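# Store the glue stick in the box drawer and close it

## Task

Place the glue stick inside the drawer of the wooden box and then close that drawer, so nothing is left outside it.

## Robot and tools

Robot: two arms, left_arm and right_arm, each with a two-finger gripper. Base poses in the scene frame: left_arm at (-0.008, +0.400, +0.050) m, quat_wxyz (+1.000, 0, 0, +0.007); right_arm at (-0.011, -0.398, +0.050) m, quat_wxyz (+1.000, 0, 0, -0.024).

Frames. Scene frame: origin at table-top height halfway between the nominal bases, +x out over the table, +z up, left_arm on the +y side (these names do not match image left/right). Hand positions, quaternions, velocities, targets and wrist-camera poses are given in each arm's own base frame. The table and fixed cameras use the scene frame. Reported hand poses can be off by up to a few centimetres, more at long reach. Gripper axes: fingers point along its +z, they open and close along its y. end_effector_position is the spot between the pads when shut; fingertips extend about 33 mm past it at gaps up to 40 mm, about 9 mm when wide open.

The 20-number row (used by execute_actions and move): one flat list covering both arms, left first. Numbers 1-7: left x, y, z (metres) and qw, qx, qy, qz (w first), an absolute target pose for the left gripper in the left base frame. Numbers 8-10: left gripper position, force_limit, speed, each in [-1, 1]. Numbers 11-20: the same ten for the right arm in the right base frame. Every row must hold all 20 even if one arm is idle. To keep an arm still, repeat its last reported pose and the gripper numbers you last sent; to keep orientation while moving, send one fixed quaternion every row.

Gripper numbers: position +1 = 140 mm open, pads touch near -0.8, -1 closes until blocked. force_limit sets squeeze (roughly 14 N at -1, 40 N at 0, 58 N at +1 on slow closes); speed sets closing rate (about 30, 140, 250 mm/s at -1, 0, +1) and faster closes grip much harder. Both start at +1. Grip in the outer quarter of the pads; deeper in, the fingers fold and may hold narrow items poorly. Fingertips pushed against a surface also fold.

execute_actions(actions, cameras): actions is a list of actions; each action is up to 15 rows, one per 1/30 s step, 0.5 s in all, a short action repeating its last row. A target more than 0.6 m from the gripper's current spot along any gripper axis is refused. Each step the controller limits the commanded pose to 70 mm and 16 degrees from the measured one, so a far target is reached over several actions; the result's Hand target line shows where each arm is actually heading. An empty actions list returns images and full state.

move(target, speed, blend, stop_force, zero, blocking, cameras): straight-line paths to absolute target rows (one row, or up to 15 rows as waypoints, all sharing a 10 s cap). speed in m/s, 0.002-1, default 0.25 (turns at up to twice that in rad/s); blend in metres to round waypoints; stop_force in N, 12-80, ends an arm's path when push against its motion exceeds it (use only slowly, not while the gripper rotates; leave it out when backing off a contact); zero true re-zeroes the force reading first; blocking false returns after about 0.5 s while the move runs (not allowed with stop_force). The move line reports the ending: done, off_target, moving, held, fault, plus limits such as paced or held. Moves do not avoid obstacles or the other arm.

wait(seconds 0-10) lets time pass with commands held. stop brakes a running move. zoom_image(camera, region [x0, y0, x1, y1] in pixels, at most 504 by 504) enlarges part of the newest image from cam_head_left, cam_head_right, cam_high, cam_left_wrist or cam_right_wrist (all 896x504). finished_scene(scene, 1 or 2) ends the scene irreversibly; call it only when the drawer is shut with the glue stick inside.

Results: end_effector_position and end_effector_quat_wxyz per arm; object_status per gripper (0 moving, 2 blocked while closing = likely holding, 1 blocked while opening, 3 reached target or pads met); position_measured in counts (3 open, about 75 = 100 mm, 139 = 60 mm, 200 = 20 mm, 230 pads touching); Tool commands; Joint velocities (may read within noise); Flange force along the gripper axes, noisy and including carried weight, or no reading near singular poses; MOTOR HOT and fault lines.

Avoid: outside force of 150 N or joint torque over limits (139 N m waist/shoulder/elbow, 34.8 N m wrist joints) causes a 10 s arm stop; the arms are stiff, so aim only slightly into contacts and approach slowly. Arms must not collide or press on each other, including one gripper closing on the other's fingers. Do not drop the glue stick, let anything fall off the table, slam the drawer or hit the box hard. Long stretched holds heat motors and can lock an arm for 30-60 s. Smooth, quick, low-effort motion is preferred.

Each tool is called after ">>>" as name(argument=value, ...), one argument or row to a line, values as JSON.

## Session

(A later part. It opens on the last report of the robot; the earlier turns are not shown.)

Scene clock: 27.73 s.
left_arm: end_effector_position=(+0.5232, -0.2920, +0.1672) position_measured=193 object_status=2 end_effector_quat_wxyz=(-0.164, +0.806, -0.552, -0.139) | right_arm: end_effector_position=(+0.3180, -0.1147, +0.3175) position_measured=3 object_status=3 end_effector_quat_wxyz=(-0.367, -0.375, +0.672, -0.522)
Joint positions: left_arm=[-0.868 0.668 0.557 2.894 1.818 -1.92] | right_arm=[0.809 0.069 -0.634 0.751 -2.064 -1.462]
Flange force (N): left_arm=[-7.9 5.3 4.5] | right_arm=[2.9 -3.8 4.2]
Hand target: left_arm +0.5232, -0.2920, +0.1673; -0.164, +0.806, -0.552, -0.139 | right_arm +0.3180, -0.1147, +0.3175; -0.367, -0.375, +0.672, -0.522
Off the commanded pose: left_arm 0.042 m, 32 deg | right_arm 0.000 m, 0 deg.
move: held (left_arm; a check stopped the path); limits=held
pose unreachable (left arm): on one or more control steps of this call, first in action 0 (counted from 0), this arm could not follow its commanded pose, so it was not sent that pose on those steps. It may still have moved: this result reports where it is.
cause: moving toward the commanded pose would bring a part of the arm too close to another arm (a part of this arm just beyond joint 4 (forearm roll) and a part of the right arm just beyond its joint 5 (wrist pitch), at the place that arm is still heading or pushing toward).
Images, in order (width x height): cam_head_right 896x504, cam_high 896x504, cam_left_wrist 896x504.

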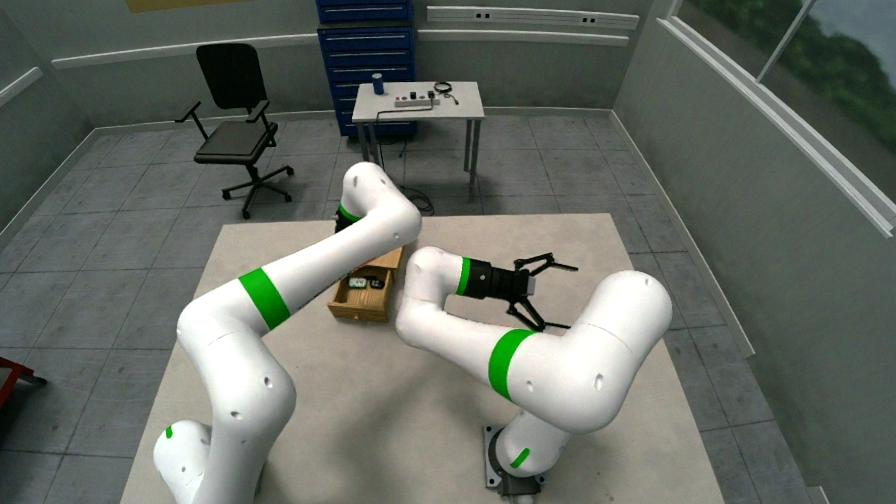

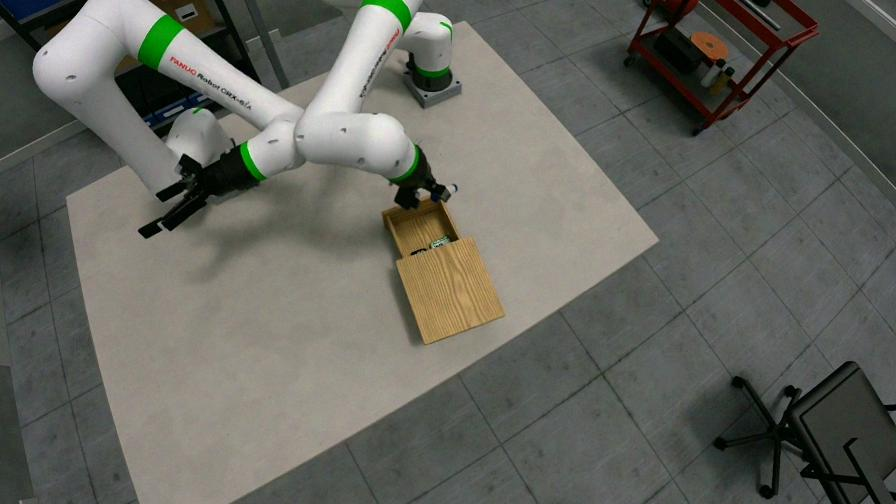

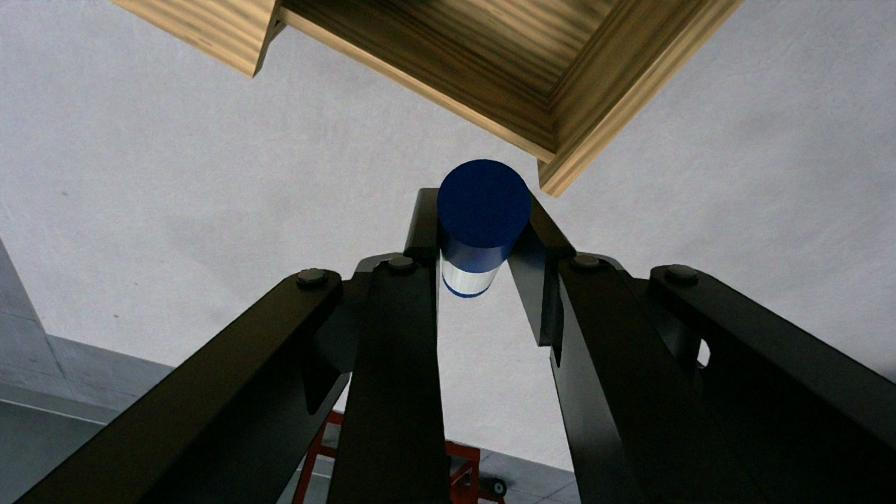

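>>> move(
  target=[0.5232,-0.292,0.1673,-0.164,0.806,-0.552,-0.139,-1,-0.1,-1,0.2397,-0.2384,0.3175,-0.4713,-0.2207,0.7372,-0.4302,1,1,1],
  speed=0.3,
)

>>> move(
  target=[0.514,-0.332,0.16,-0.2413,0.6158,-0.7211,-0.2061,-1,-0.1,-1,0.2397,-0.2384,0.3175,-0.4713,-0.2207,0.7372,-0.4302,1,1,1],
  speed=0.35,
  cameras=["cam_left_wrist","cam_high","cam_head_right"],
)

>>> zoom_image(
  camera="cam_high",
  region=[370, 150, 500, 270],
)

Scene clock: 29.50 s.
left_arm: end_effector_position=(+0.5232, -0.2920, +0.1673) position_measured=193 object_status=2 end_effector_quat_wxyz=(-0.164, +0.806, -0.552, -0.139) | right_arm: end_effector_position=(+0.2397, -0.2384, +0.3175) position_measured=3 object_status=3 end_effector_quat_wxyz=(-0.471, -0.221, +0.737, -0.430)
Joint positions: left_arm=[-0.868 0.667 0.555 2.895 1.817 -1.921] | right_arm=[0.373 0.069 -0.634 0.751 -2.064 -1.462]
Flange force (N): left_arm=[-8.2 5.3 5.1] | right_arm=[3.7 -3.2 3.7]
Hand target: left_arm +0.5232, -0.2920, +0.1673; -0.164, +0.806, -0.552, -0.139 | right_arm +0.2397, -0.2384, +0.3175; -0.471, -0.221, +0.737, -0.430
Off the commanded pose: left_arm 0.000 m, 0 deg | right_arm 0.000 m, 0 deg.
move: done

Scene clock: 30.73 s.
left_arm: end_effector_position=(+0.5140, -0.3320, +0.1600) position_measured=193 object_status=2 end_effector_quat_wxyz=(+0.241, -0.616, +0.721, +0.206) | right_arm: end_effector_position=(+0.2397, -0.2384, +0.3175) position_measured=3 object_status=3 end_effector_quat_wxyz=(-0.471, -0.221, +0.737, -0.430)
Joint positions: left_arm=[-1.011 0.766 0.559 2.717 1.855 -2.305] | right_arm=[0.373 0.069 -0.634 0.751 -2.064 -1.462]
Flange force (N): left_arm=[-5.7 8.1 5.6] | right_arm=[3.4 -4.2 3.7]
Hand target: left_arm +0.5140, -0.3320, +0.1600; +0.241, -0.616, +0.721, +0.206 | right_arm +0.2397, -0.2384, +0.3175; -0.471, -0.221, +0.737, -0.430
Off the commanded pose: left_arm 0.000 m, 0 deg | right_arm 0.000 m, 0 deg.
move: done
Images, in order (width x height): cam_head_right 896x504, cam_high 896x504, cam_left_wrist 896x504.

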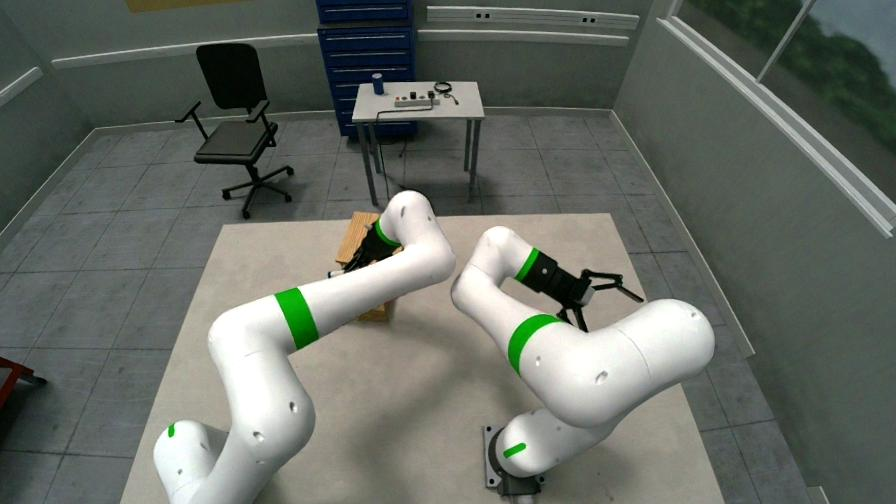

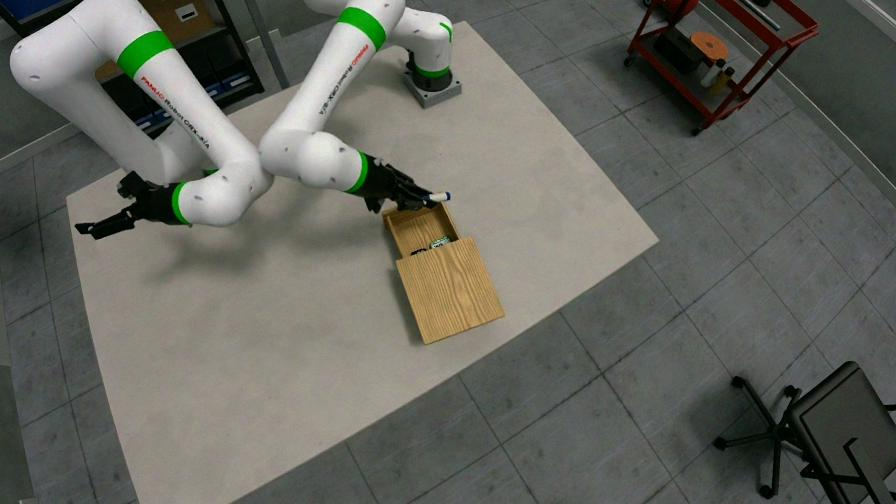

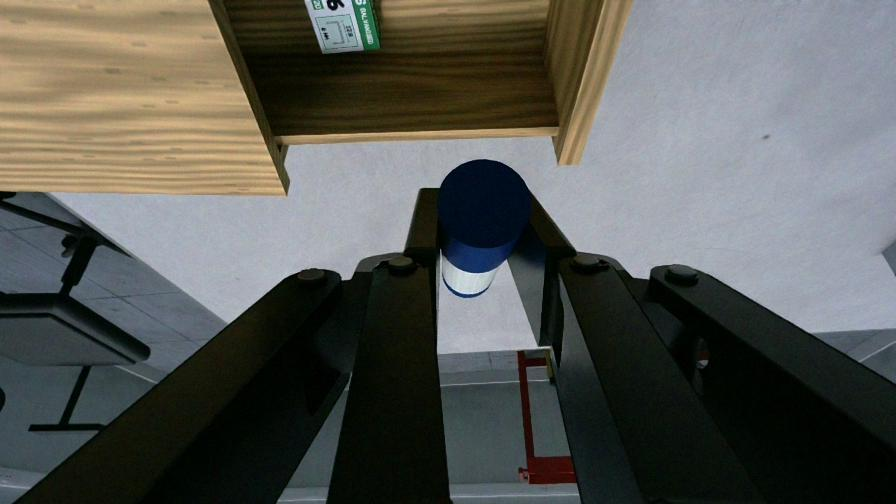

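Scaled by 3.877 from the camera's 896x504 image, which has a finer 1280x720 frame.

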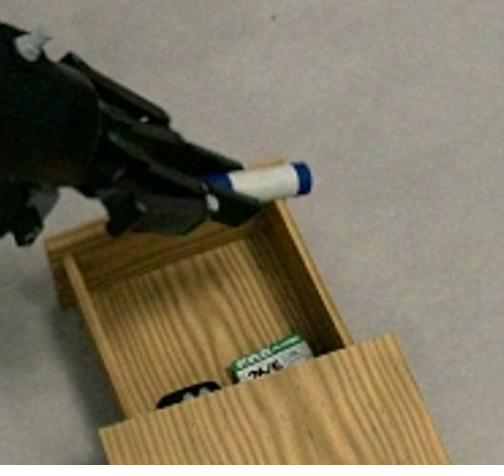

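>>> move(
  target=[
    [0.54,-0.22,0.18,0,0.9877,-0.1564,0,-1,-0.1,-1,0.2397,-0.2384,0.3175,-0.4713,-0.2207,0.7372,-0.4302,1,1,1],
    [0.556,-0.155,0.07,-0.0599,0.9125,-0.1445,-0.3780,-1,-0.1,-1,0.2397,-0.2384,0.3175,-0.4713,-0.2207,0.7372,-0.4302,1,1,1],
  ],
  speed=0.4,
  blend=[0.04,0],
  cameras=["cam_left_wrist","cam_high","cam_head_right"],
)

>>> zoom_image(
  camera="cam_high",
  region=[400, 130, 530, 250],
)

Scene clock: 35.73 s.
left_arm: end_effector_position=(+0.5560, -0.1550, +0.0700) position_measured=193 object_status=2 end_effector_quat_wxyz=(-0.060, +0.913, -0.145, -0.378) | right_arm: end_effector_position=(+0.2397, -0.2384, +0.3175) position_measured=3 object_status=3 end_effector_quat_wxyz=(-0.471, -0.221, +0.737, -0.430)
Joint positions: left_arm=[-0.441 1.248 1.304 3.275 2.404 -1.382] | right_arm=[0.373 0.069 -0.634 0.751 -2.064 -1.462]
Flange force (N): left_arm=no reading | right_arm=[2.6 -3.6 3.4]
Hand target: left_arm +0.5560, -0.1550, +0.0700; -0.060, +0.913, -0.145, -0.378 | right_arm +0.2397, -0.2384, +0.3175; -0.471, -0.221, +0.737, -0.430
Off the commanded pose: left_arm 0.000 m, 0 deg | right_arm 0.000 m, 0 deg.
move: done
Images, in order (width x height): cam_head_right 896x504, cam_high 896x504, cam_left_wrist 896x504.

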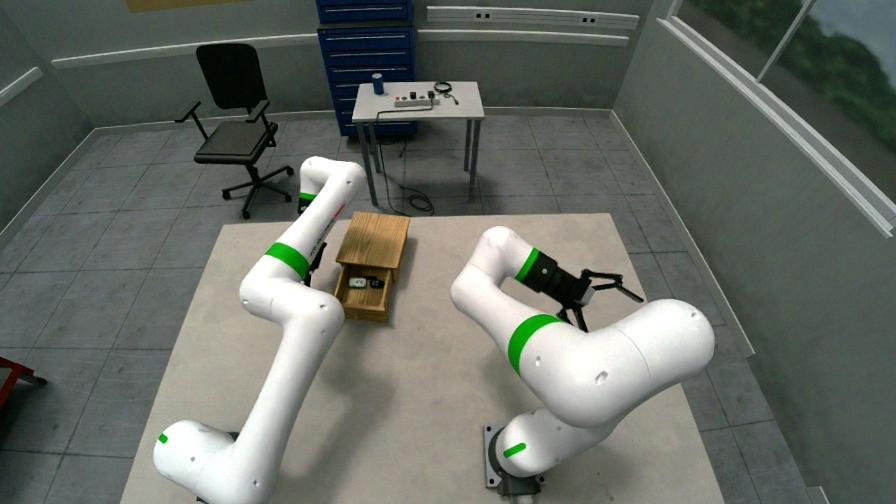

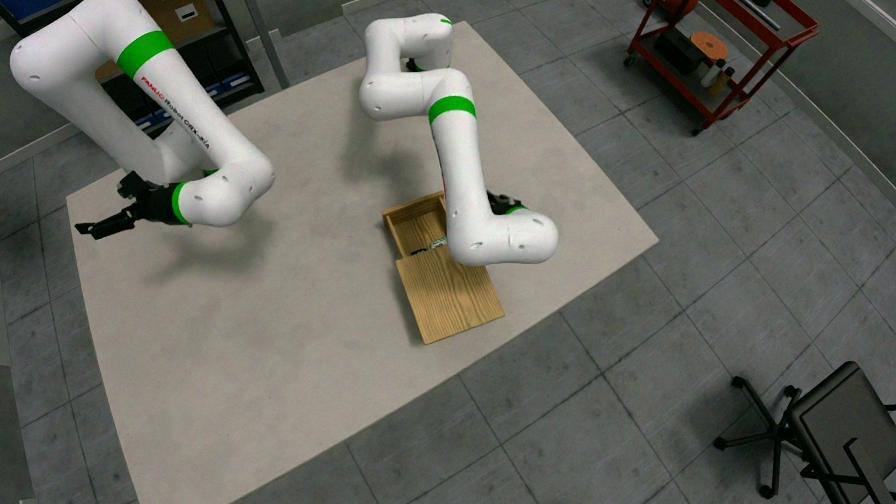

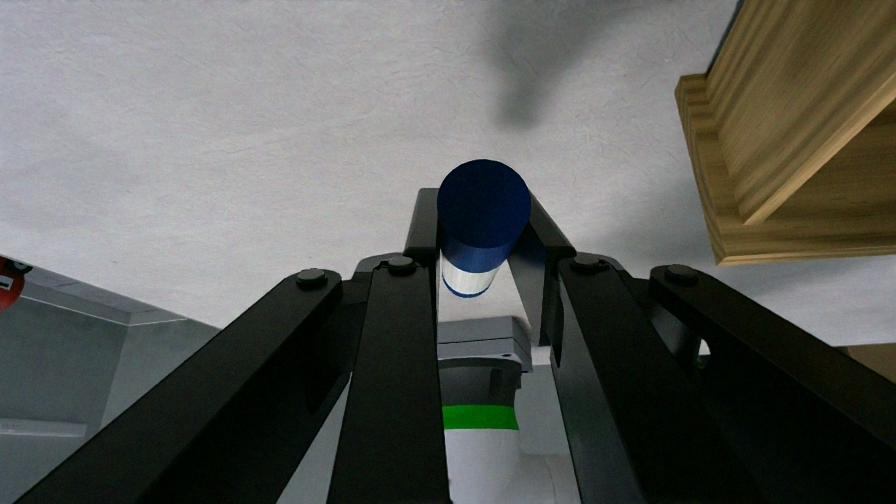

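Scaled by 3.877 from the camera's 896x504 image, which has a finer 1280x720 frame.

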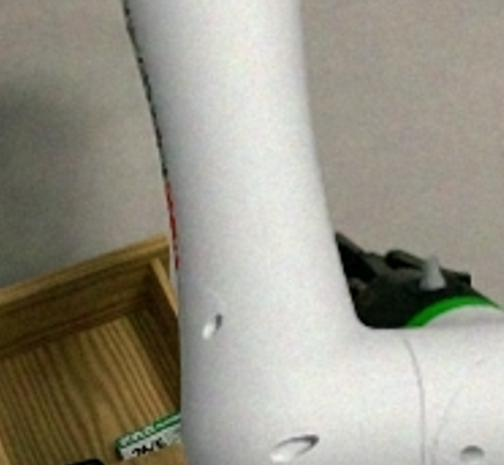

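>>> move(
  target=[0.556,-0.155,0.008,-0.0599,0.9125,-0.1445,-0.3780,-1,-0.1,-1,0.2397,-0.2384,0.3175,-0.4713,-0.2207,0.7372,-0.4302,1,1,1],
  speed=0.1,
)

>>> move(
  target=[0.556,-0.155,-0.013,-0.0599,0.9125,-0.1445,-0.3780,-1,-0.1,-1,0.2397,-0.2384,0.3175,-0.4713,-0.2207,0.7372,-0.4302,1,1,1],
  speed=0.02,
  stop_force=12,
  cameras=["cam_left_wrist"],
)

Scene clock: 36.90 s.
left_arm: end_effector_position=(+0.5560, -0.1550, +0.0080) position_measured=193 object_status=2 end_effector_quat_wxyz=(-0.060, +0.913, -0.144, -0.378) | right_arm: end_effector_position=(+0.2397, -0.2384, +0.3175) position_measured=3 object_status=3 end_effector_quat_wxyz=(-0.471, -0.221, +0.737, -0.430)
Joint positions: left_arm=[-0.441 1.268 1.194 3.259 2.275 -1.404] | right_arm=[0.373 0.069 -0.634 0.751 -2.064 -1.462]
Flange force (N): left_arm=no reading | right_arm=[3.9 -3.5 4.5]
Hand target: left_arm +0.5560, -0.1550, +0.0080; -0.060, +0.912, -0.144, -0.378 | right_arm +0.2397, -0.2384, +0.3175; -0.471, -0.221, +0.737, -0.430
Off the commanded pose: left_arm 0.000 m, 0 deg | right_arm 0.000 m, 0 deg.
move: done

stop_force needs force readings from the last 0.2 s for each arm that does not count as still, and left_arm is near a pose where its force cannot be read; nothing of the call was run

>>> move(
  target=[
    [0.556,-0.155,-0.007,-0.0599,0.9125,-0.1445,-0.3780,-1,-0.1,-1,0.2397,-0.2384,0.3175,-0.4713,-0.2207,0.7372,-0.4302,1,1,1],
  ],
  speed=0.04,
  cameras=["cam_left_wrist"],
)

>>> move(
  target=[
    [0.556,-0.155,-0.007,-0.0599,0.9125,-0.1445,-0.3780,-0.2,-0.1,-1,0.2397,-0.2384,0.3175,-0.4713,-0.2207,0.7372,-0.4302,1,1,1],
    [0.556,-0.155,-0.0068,-0.0599,0.9125,-0.1445,-0.3780,-0.2,-0.1,-1,0.2397,-0.2384,0.3175,-0.4713,-0.2207,0.7372,-0.4302,1,1,1],
  ],
  cameras=["cam_left_wrist","cam_high"],
)

Scene clock: 37.83 s.
left_arm: end_effector_position=(+0.5560, -0.1550, -0.0070) position_measured=193 object_status=2 end_effector_quat_wxyz=(-0.060, +0.912, -0.144, -0.378) | right_arm: end_effector_position=(+0.2397, -0.2384, +0.3175) position_measured=3 object_status=3 end_effector_quat_wxyz=(-0.471, -0.221, +0.737, -0.430)
Joint positions: left_arm=[-0.441 1.279 1.179 3.257 2.249 -1.408] | right_arm=[0.373 0.069 -0.634 0.751 -2.064 -1.462]
Flange force (N): left_arm=no reading | right_arm=[3.5 -3.8 4.1]
Hand target: left_arm +0.5560, -0.1550, -0.0070; -0.060, +0.912, -0.144, -0.378 | right_arm +0.2397, -0.2384, +0.3175; -0.471, -0.221, +0.737, -0.430
Off the commanded pose: left_arm 0.000 m, 0 deg | right_arm 0.000 m, 0 deg.
move: done
Images, in order (width x height): cam_left_wrist 896x504.

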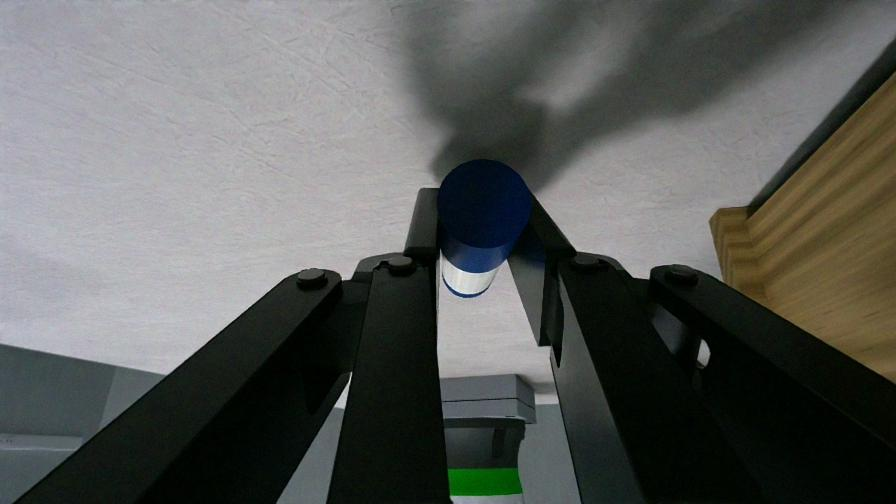

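Scene clock: 39.63 s.
left_arm: end_effector_position=(+0.5560, -0.1550, -0.0069) position_measured=154 object_status=3 end_effector_quat_wxyz=(-0.060, +0.912, -0.144, -0.378) | right_arm: end_effector_position=(+0.2397, -0.2384, +0.3175) position_measured=3 object_status=3 end_effector_quat_wxyz=(-0.471, -0.221, +0.737, -0.430)
Joint positions: left_arm=[-0.441 1.279 1.179 3.257 2.249 -1.408] | right_arm=[0.373 0.069 -0.634 0.751 -2.064 -1.462]
Flange force (N): left_arm=no reading | right_arm=[3.1 -3.9 4.4]
Hand target: left_arm +0.5560, -0.1550, -0.0068; -0.060, +0.912, -0.144, -0.378 | right_arm +0.2397, -0.2384, +0.3175; -0.471, -0.221, +0.737, -0.430
Off the commanded pose: left_arm 0.000 m, 0 deg | right_arm 0.000 m, 0 deg.
move: done
Images, in order (width x height): cam_high 896x504, cam_left_wrist 896x504.

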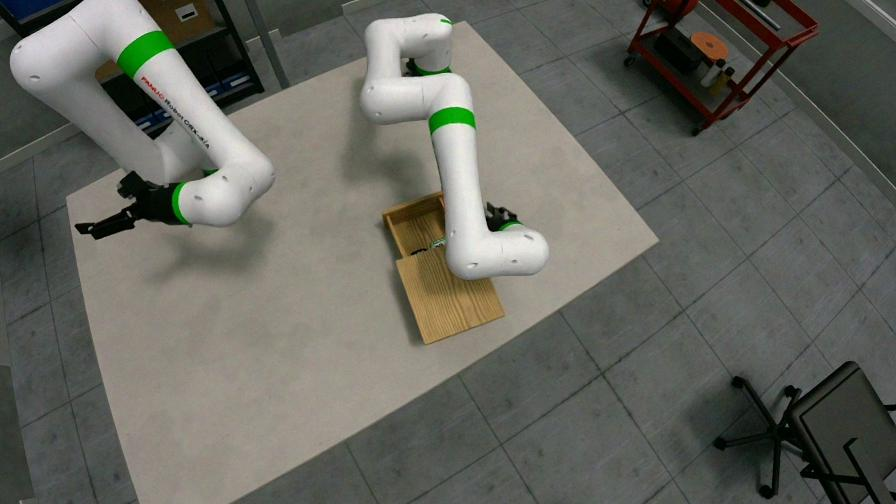

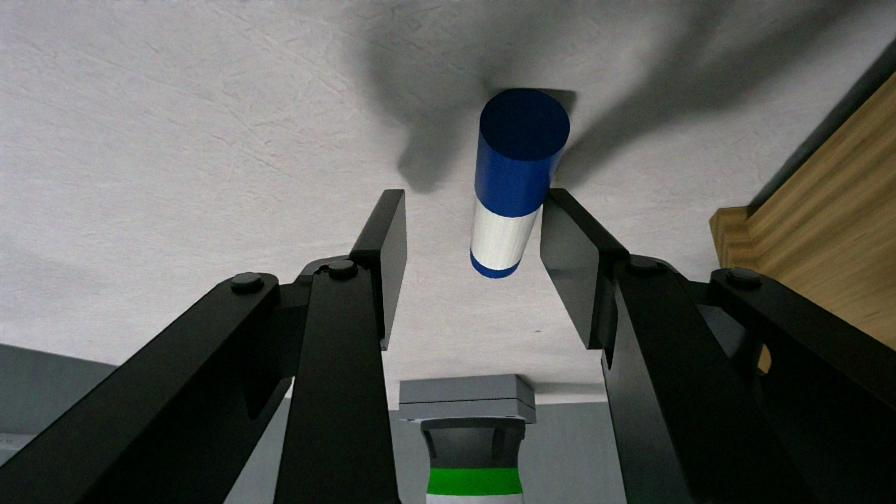

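>>> move(
  target=[
    [0.556,-0.155,0.07,-0.0599,0.9125,-0.1445,-0.3780,-0.2,-0.1,0,0.2397,-0.2384,0.3175,-0.4713,-0.2207,0.7372,-0.4302,1,1,1],
    [0.545,-0.155,0.12,0,0.9877,-0.1564,0,-0.2,-0.1,0,0.2397,-0.2384,0.3175,-0.4713,-0.2207,0.7372,-0.4302,1,1,1],
  ],
  speed=0.35,
  blend=[0.03,0],
  cameras=["cam_left_wrist","cam_high"],
)

Scene clock: 41.70 s.
left_arm: end_effector_position=(+0.5450, -0.1550, +0.1200) position_measured=154 object_status=3 end_effector_quat_wxyz=(+0.000, +0.988, -0.156, +0.000) | right_arm: end_effector_position=(+0.2397, -0.2384, +0.3175) position_measured=3 object_status=3 end_effector_quat_wxyz=(-0.471, -0.221, +0.737, -0.430)
Joint positions: left_arm=[-0.509 0.329 0.103 3.142 1.345 -1.376] | right_arm=[0.373 0.069 -0.634 0.751 -2.064 -1.462]
Flange force (N): left_arm=[-6.5 0.3 0.3] | right_arm=[2.7 -4.0 3.8]
Hand target: left_arm +0.5450, -0.1550, +0.1200; +0.000, +0.988, -0.156, +0.000 | right_arm +0.2397, -0.2384, +0.3175; -0.471, -0.221, +0.737, -0.430
Off the commanded pose: left_arm 0.000 m, 0 deg | right_arm 0.000 m, 0 deg.
move: done
Images, in order (width x height): cam_high 896x504, cam_left_wrist 896x504.

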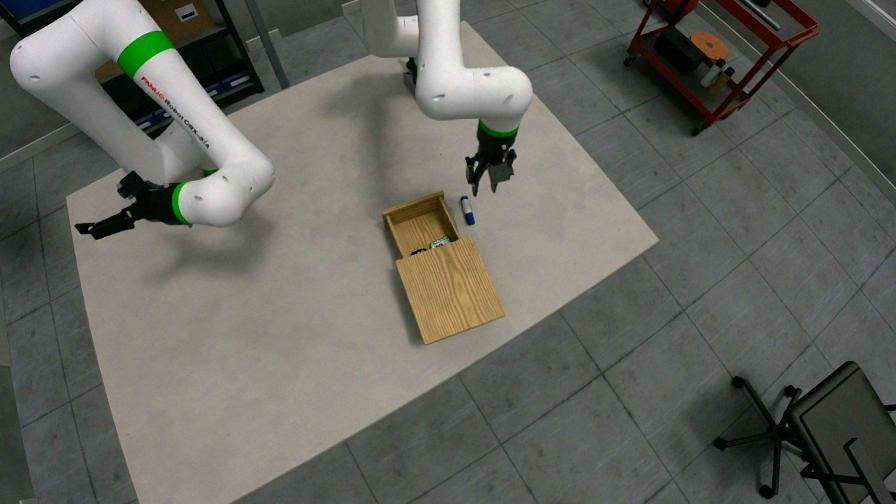

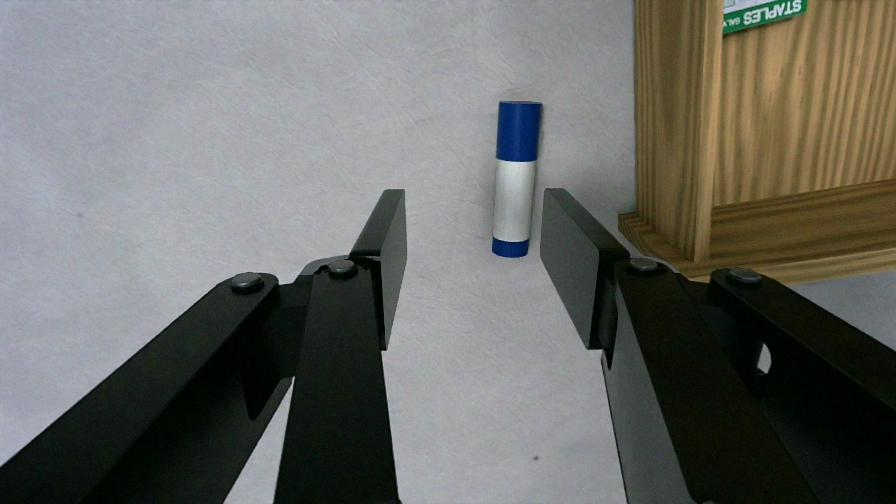

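>>> move(
  target=[
    [0.545,-0.155,0.12,0,0.9877,-0.1564,0,-0.33,-0.1,0,0.2397,-0.2384,0.3175,-0.4713,-0.2207,0.7372,-0.4302,1,1,1],
    [0.534,-0.184,0.055,0,0.9877,-0.1564,0,-0.33,-0.1,0,0.2397,-0.2384,0.3175,-0.4713,-0.2207,0.7372,-0.4302,1,1,1],
  ],
  speed=0.2,
  cameras=["cam_left_wrist"],
)

Scene clock: 43.47 s.
left_arm: end_effector_position=(+0.5340, -0.1841, +0.0550) position_measured=171 object_status=3 end_effector_quat_wxyz=(+0.000, +0.988, -0.156, +0.000) | right_arm: end_effector_position=(+0.2397, -0.2384, +0.3175) position_measured=3 object_status=3 end_effector_quat_wxyz=(-0.471, -0.221, +0.737, -0.430)
Joint positions: left_arm=[-0.564 0.371 0.001 3.142 1.201 -1.321] | right_arm=[0.373 0.069 -0.634 0.751 -2.064 -1.462]
Joint velocities: left_arm=[0 0 0 -0.005 0 0.001] | right_arm=[within noise]
Flange force (N): left_arm=[-7.4 -0.4 -0.8] | right_arm=[3.6 -3.5 4.3]
Hand target: left_arm +0.5340, -0.1840, +0.0550; +0.000, +0.988, -0.156, +0.000 | right_arm +0.2397, -0.2384, +0.3175; -0.471, -0.221, +0.737, -0.430
Off the commanded pose: left_arm 0.000 m, 0 deg | right_arm 0.000 m, 0 deg.
move: done
Images, in order (width x height): cam_left_wrist 896x504.

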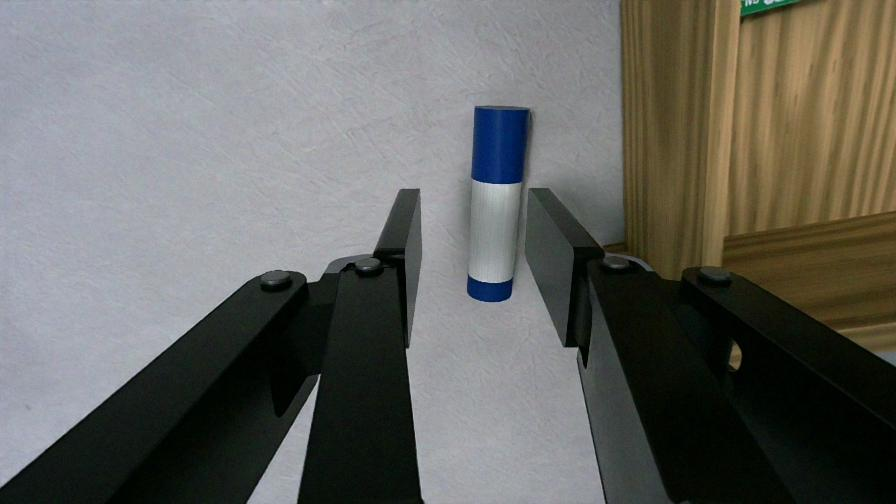

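>>> move(
  target=[
    [0.5292,-0.1989,0.04,0,0.9877,-0.1564,0,-0.33,-0.1,0,0.2397,-0.2384,0.3175,-0.4713,-0.2207,0.7372,-0.4302,1,1,1],
  ],
  speed=0.2,
  cameras=["cam_left_wrist"],
)

Scene clock: 44.50 s.
left_arm: end_effector_position=(+0.5292, -0.1989, +0.0400) position_measured=171 object_status=3 end_effector_quat_wxyz=(+0.000, +0.988, -0.156, +0.000) | right_arm: end_effector_position=(+0.2397, -0.2384, +0.3175) position_measured=3 object_status=3 end_effector_quat_wxyz=(-0.471, -0.221, +0.737, -0.430)
Joint positions: left_arm=[-0.592 0.386 -0.016 3.142 1.169 -1.293] | right_arm=[0.373 0.069 -0.634 0.751 -2.064 -1.462]
Flange force (N): left_arm=[-8.1 -0.5 -0.9] | right_arm=[3.4 -3.8 3.9]
Hand target: left_arm +0.5292, -0.1989, +0.0400; +0.000, +0.988, -0.156, +0.000 | right_arm +0.2397, -0.2384, +0.3175; -0.471, -0.221, +0.737, -0.430
Off the commanded pose: left_arm 0.000 m, 0 deg | right_arm 0.000 m, 0 deg.
move: done
Images, in order (width x height): cam_left_wrist 896x504.

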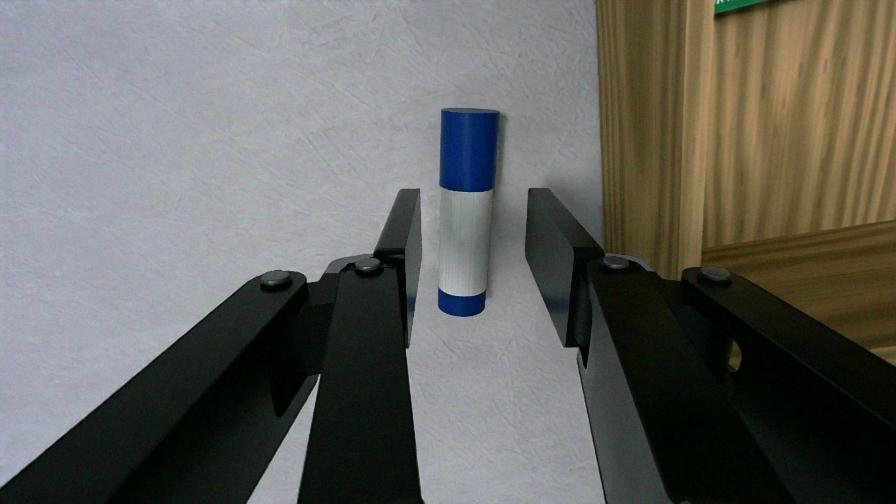

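>>> move(
  target=[
    [0.5297,-0.1975,-0.009,0,0.9877,-0.1564,0,-0.33,-0.1,0,0.2397,-0.2384,0.3175,-0.4713,-0.2207,0.7372,-0.4302,1,1,1],
  ],
  speed=0.08,
  cameras=["cam_left_wrist","cam_high"],
)

Scene clock: 45.73 s.
left_arm: end_effector_position=(+0.5297, -0.1975, -0.0090) position_measured=171 object_status=3 end_effector_quat_wxyz=(+0.000, +0.988, -0.156, +0.000) | right_arm: end_effector_position=(+0.2397, -0.2384, +0.3175) position_measured=3 object_status=3 end_effector_quat_wxyz=(-0.471, -0.221, +0.737, -0.430)
Joint positions: left_arm=[-0.589 0.439 -0.068 3.142 1.064 -1.296] | right_arm=[0.373 0.069 -0.634 0.751 -2.064 -1.462]
Flange force (N): left_arm=[-7.6 -0.4 -2.1] | right_arm=[3.5 -3.2 3.6]
Hand target: left_arm +0.5297, -0.1975, -0.0090; +0.000, +0.988, -0.156, +0.000 | right_arm +0.2397, -0.2384, +0.3175; -0.471, -0.221, +0.737, -0.430
Off the commanded pose: left_arm 0.000 m, 0 deg | right_arm 0.000 m, 0 deg.
move: done
Images, in order (width x height): cam_high 896x504, cam_left_wrist 896x504.

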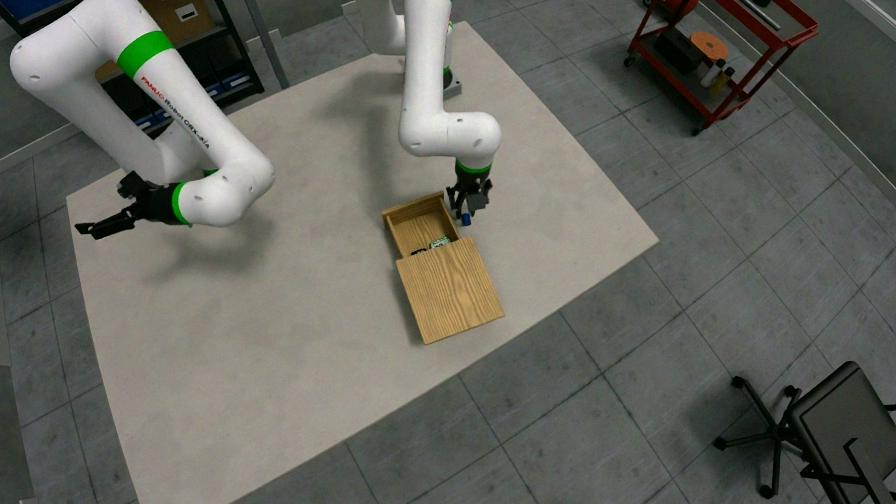

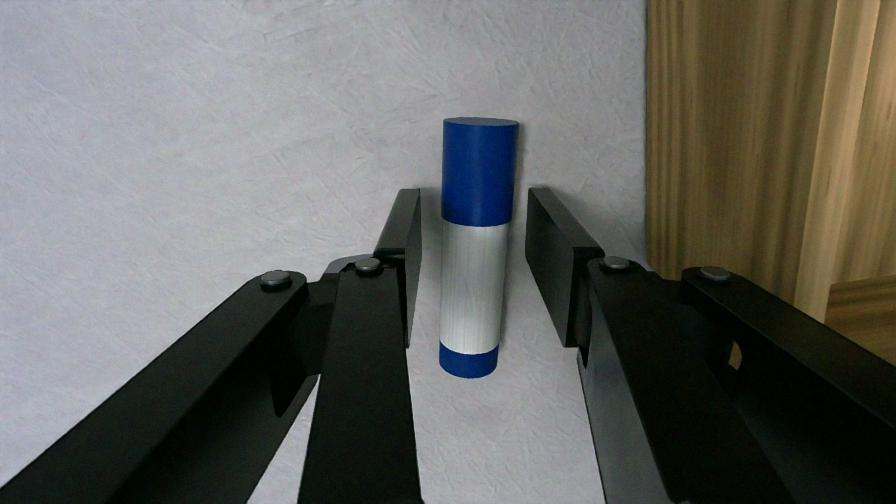

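>>> move(
  target=[
    [0.5297,-0.1975,-0.009,0,0.9877,-0.1564,0,-1,-0.1,-1,0.2397,-0.2384,0.3175,-0.4713,-0.2207,0.7372,-0.4302,1,1,1],
    [0.5297,-0.1975,-0.0085,0,0.9877,-0.1564,0,-1,-0.1,-1,0.2397,-0.2384,0.3175,-0.4713,-0.2207,0.7372,-0.4302,1,1,1],
    [0.5297,-0.1975,0.14,0,0.9877,-0.1564,0,-1,-0.1,-1,0.2397,-0.2384,0.3175,-0.4713,-0.2207,0.7372,-0.4302,1,1,1],
    [0.5127,-0.3526,0.16,0,0.6494,-0.7604,0,-1,-0.1,-1,0.2397,-0.2384,0.3175,-0.4713,-0.2207,0.7372,-0.4302,1,1,1],
  ],
  speed=[0.1,0.1,0.2,0.35],
  blend=[0,0,0.03,0],
  cameras=["cam_left_wrist","cam_high"],
)

>>> zoom_image(
  camera="cam_high",
  region=[370, 150, 500, 270],
)

Scene clock: 50.53 s.
left_arm: end_effector_position=(+0.5127, -0.3526, +0.1600) position_measured=194 object_status=2 end_effector_quat_wxyz=(+0.000, -0.649, +0.760, +0.000) | right_arm: end_effector_position=(+0.2397, -0.2384, +0.3175) position_measured=3 object_status=3 end_effector_quat_wxyz=(-0.471, -0.221, +0.737, -0.430)
Joint positions: left_arm=[-0.813 0.455 0.369 3.142 1.485 -2.486] | right_arm=[0.373 0.069 -0.634 0.751 -2.064 -1.462]
Flange force (N): left_arm=[-3.9 8.4 1.5] | right_arm=[3.2 -3.8 4.2]
Hand target: left_arm +0.5127, -0.3526, +0.1600; +0.000, -0.649, +0.760, +0.000 | right_arm +0.2397, -0.2384, +0.3175; -0.471, -0.221, +0.737, -0.430
Off the commanded pose: left_arm 0.000 m, 0 deg | right_arm 0.000 m, 0 deg.
move: done
Images, in order (width x height): cam_high 896x504, cam_left_wrist 896x504.

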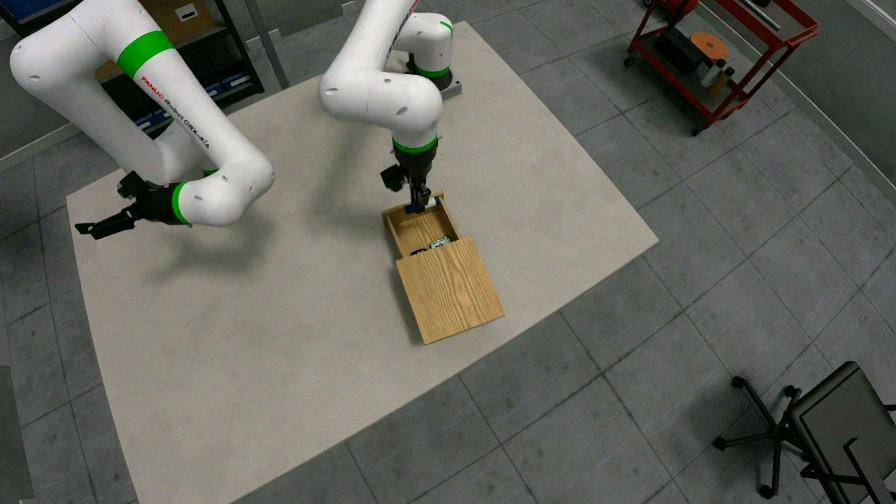

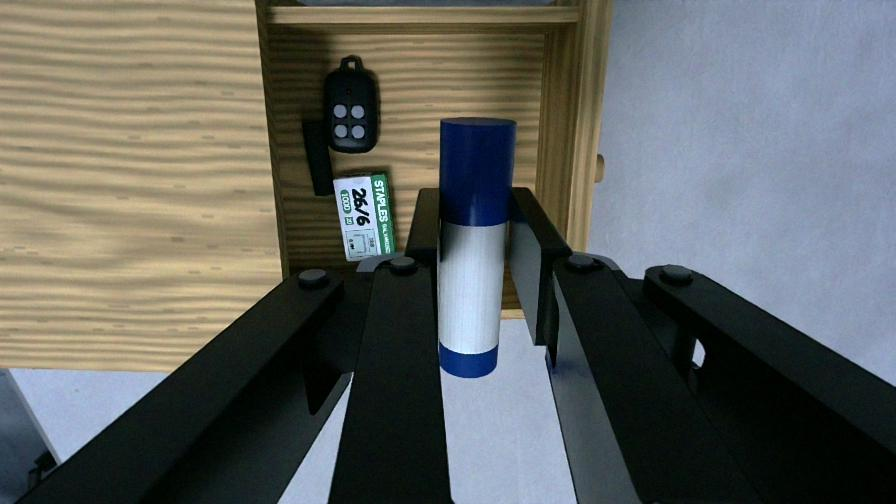

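Scaled by 3.877 from the camera's 896x504 image, which has a finer 1280x720 frame.

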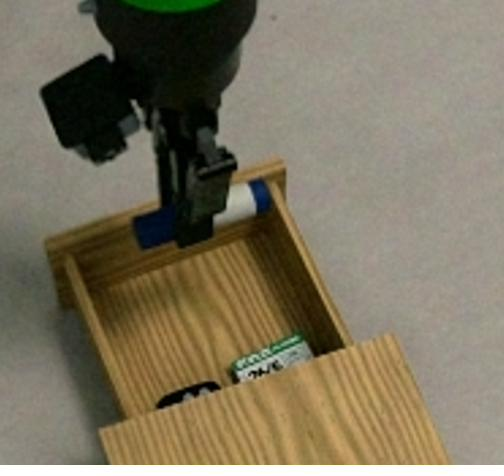

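>>> move(
  target=[
    [0.5148,-0.3651,0.10,0,0.6494,-0.7604,0,-1,-0.1,-1,0.2397,-0.2384,0.3175,-0.4713,-0.2207,0.7372,-0.4302,1,1,1],
    [0.5148,-0.3651,0.026,0,0.6494,-0.7604,0,-1,-0.1,-1,0.2397,-0.2384,0.3175,-0.4713,-0.2207,0.7372,-0.4302,1,1,1],
  ],
  speed=0.15,
  blend=[0.02,0],
  cameras=["cam_left_wrist"],
)

>>> move(
  target=[0.5148,-0.3651,-0.003,0,0.6494,-0.7604,0,-1,-0.1,-1,0.2397,-0.2384,0.3175,-0.4713,-0.2207,0.7372,-0.4302,1,1,1],
  speed=0.02,
  stop_force=12,
  cameras=["cam_left_wrist"],
)

Scene clock: 52.47 s.
left_arm: end_effector_position=(+0.5147, -0.3652, +0.0260) position_measured=194 object_status=2 end_effector_quat_wxyz=(+0.000, -0.649, +0.760, +0.000) | right_arm: end_effector_position=(+0.2397, -0.2384, +0.3175) position_measured=3 object_status=3 end_effector_quat_wxyz=(-0.471, -0.221, +0.737, -0.430)
Joint positions: left_arm=[-0.824 0.552 0.192 3.142 1.211 -2.474] | right_arm=[0.373 0.069 -0.634 0.751 -2.064 -1.462]
Flange force (N): left_arm=[-3.8 7.2 -0.5] | right_arm=[3.6 -3.7 3.7]
Hand target: left_arm +0.5148, -0.3651, +0.0260; +0.000, -0.649, +0.760, +0.000 | right_arm +0.2397, -0.2384, +0.3175; -0.471, -0.221, +0.737, -0.430
Off the commanded pose: left_arm 0.000 m, 0 deg | right_arm 0.000 m, 0 deg.
move: done
Images, in order (width x height): cam_left_wrist 896x504.

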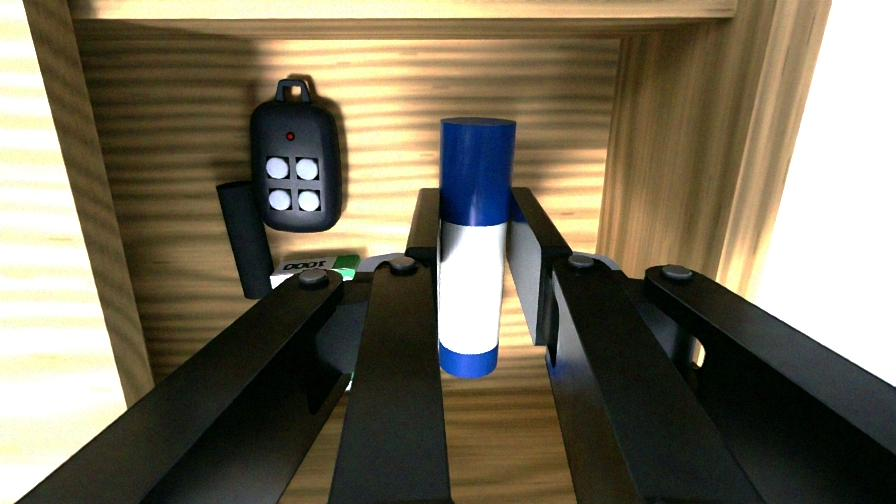

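Scene clock: 54.13 s.
left_arm: end_effector_position=(+0.5149, -0.3651, +0.0047) position_measured=194 object_status=2 end_effector_quat_wxyz=(+0.000, -0.649, +0.760, +0.000) | right_arm: end_effector_position=(+0.2397, -0.2384, +0.3175) position_measured=3 object_status=3 end_effector_quat_wxyz=(-0.471, -0.221, +0.737, -0.430)
Joint positions: left_arm=[-0.824 0.572 0.169 3.141 1.168 -2.474] | right_arm=[0.373 0.069 -0.634 0.751 -2.064 -1.462]
Flange force (N): left_arm=[-4.4 8.3 -17.8] | right_arm=[3.6 -3.4 3.5]
Hand target: left_arm +0.5149, -0.3651, +0.0046; +0.000, -0.649, +0.760, +0.000 | right_arm +0.2397, -0.2384, +0.3175; -0.471, -0.221, +0.737, -0.430
Off the commanded pose: left_arm 0.008 m, 0 deg | right_arm 0.000 m, 0 deg.
move: contact (left_arm)
Images, in order (width x height): cam_left_wrist 896x504.

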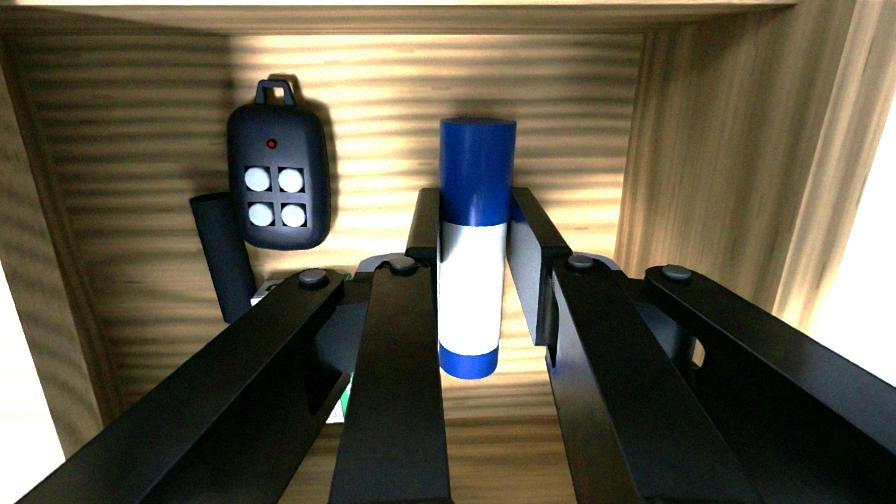

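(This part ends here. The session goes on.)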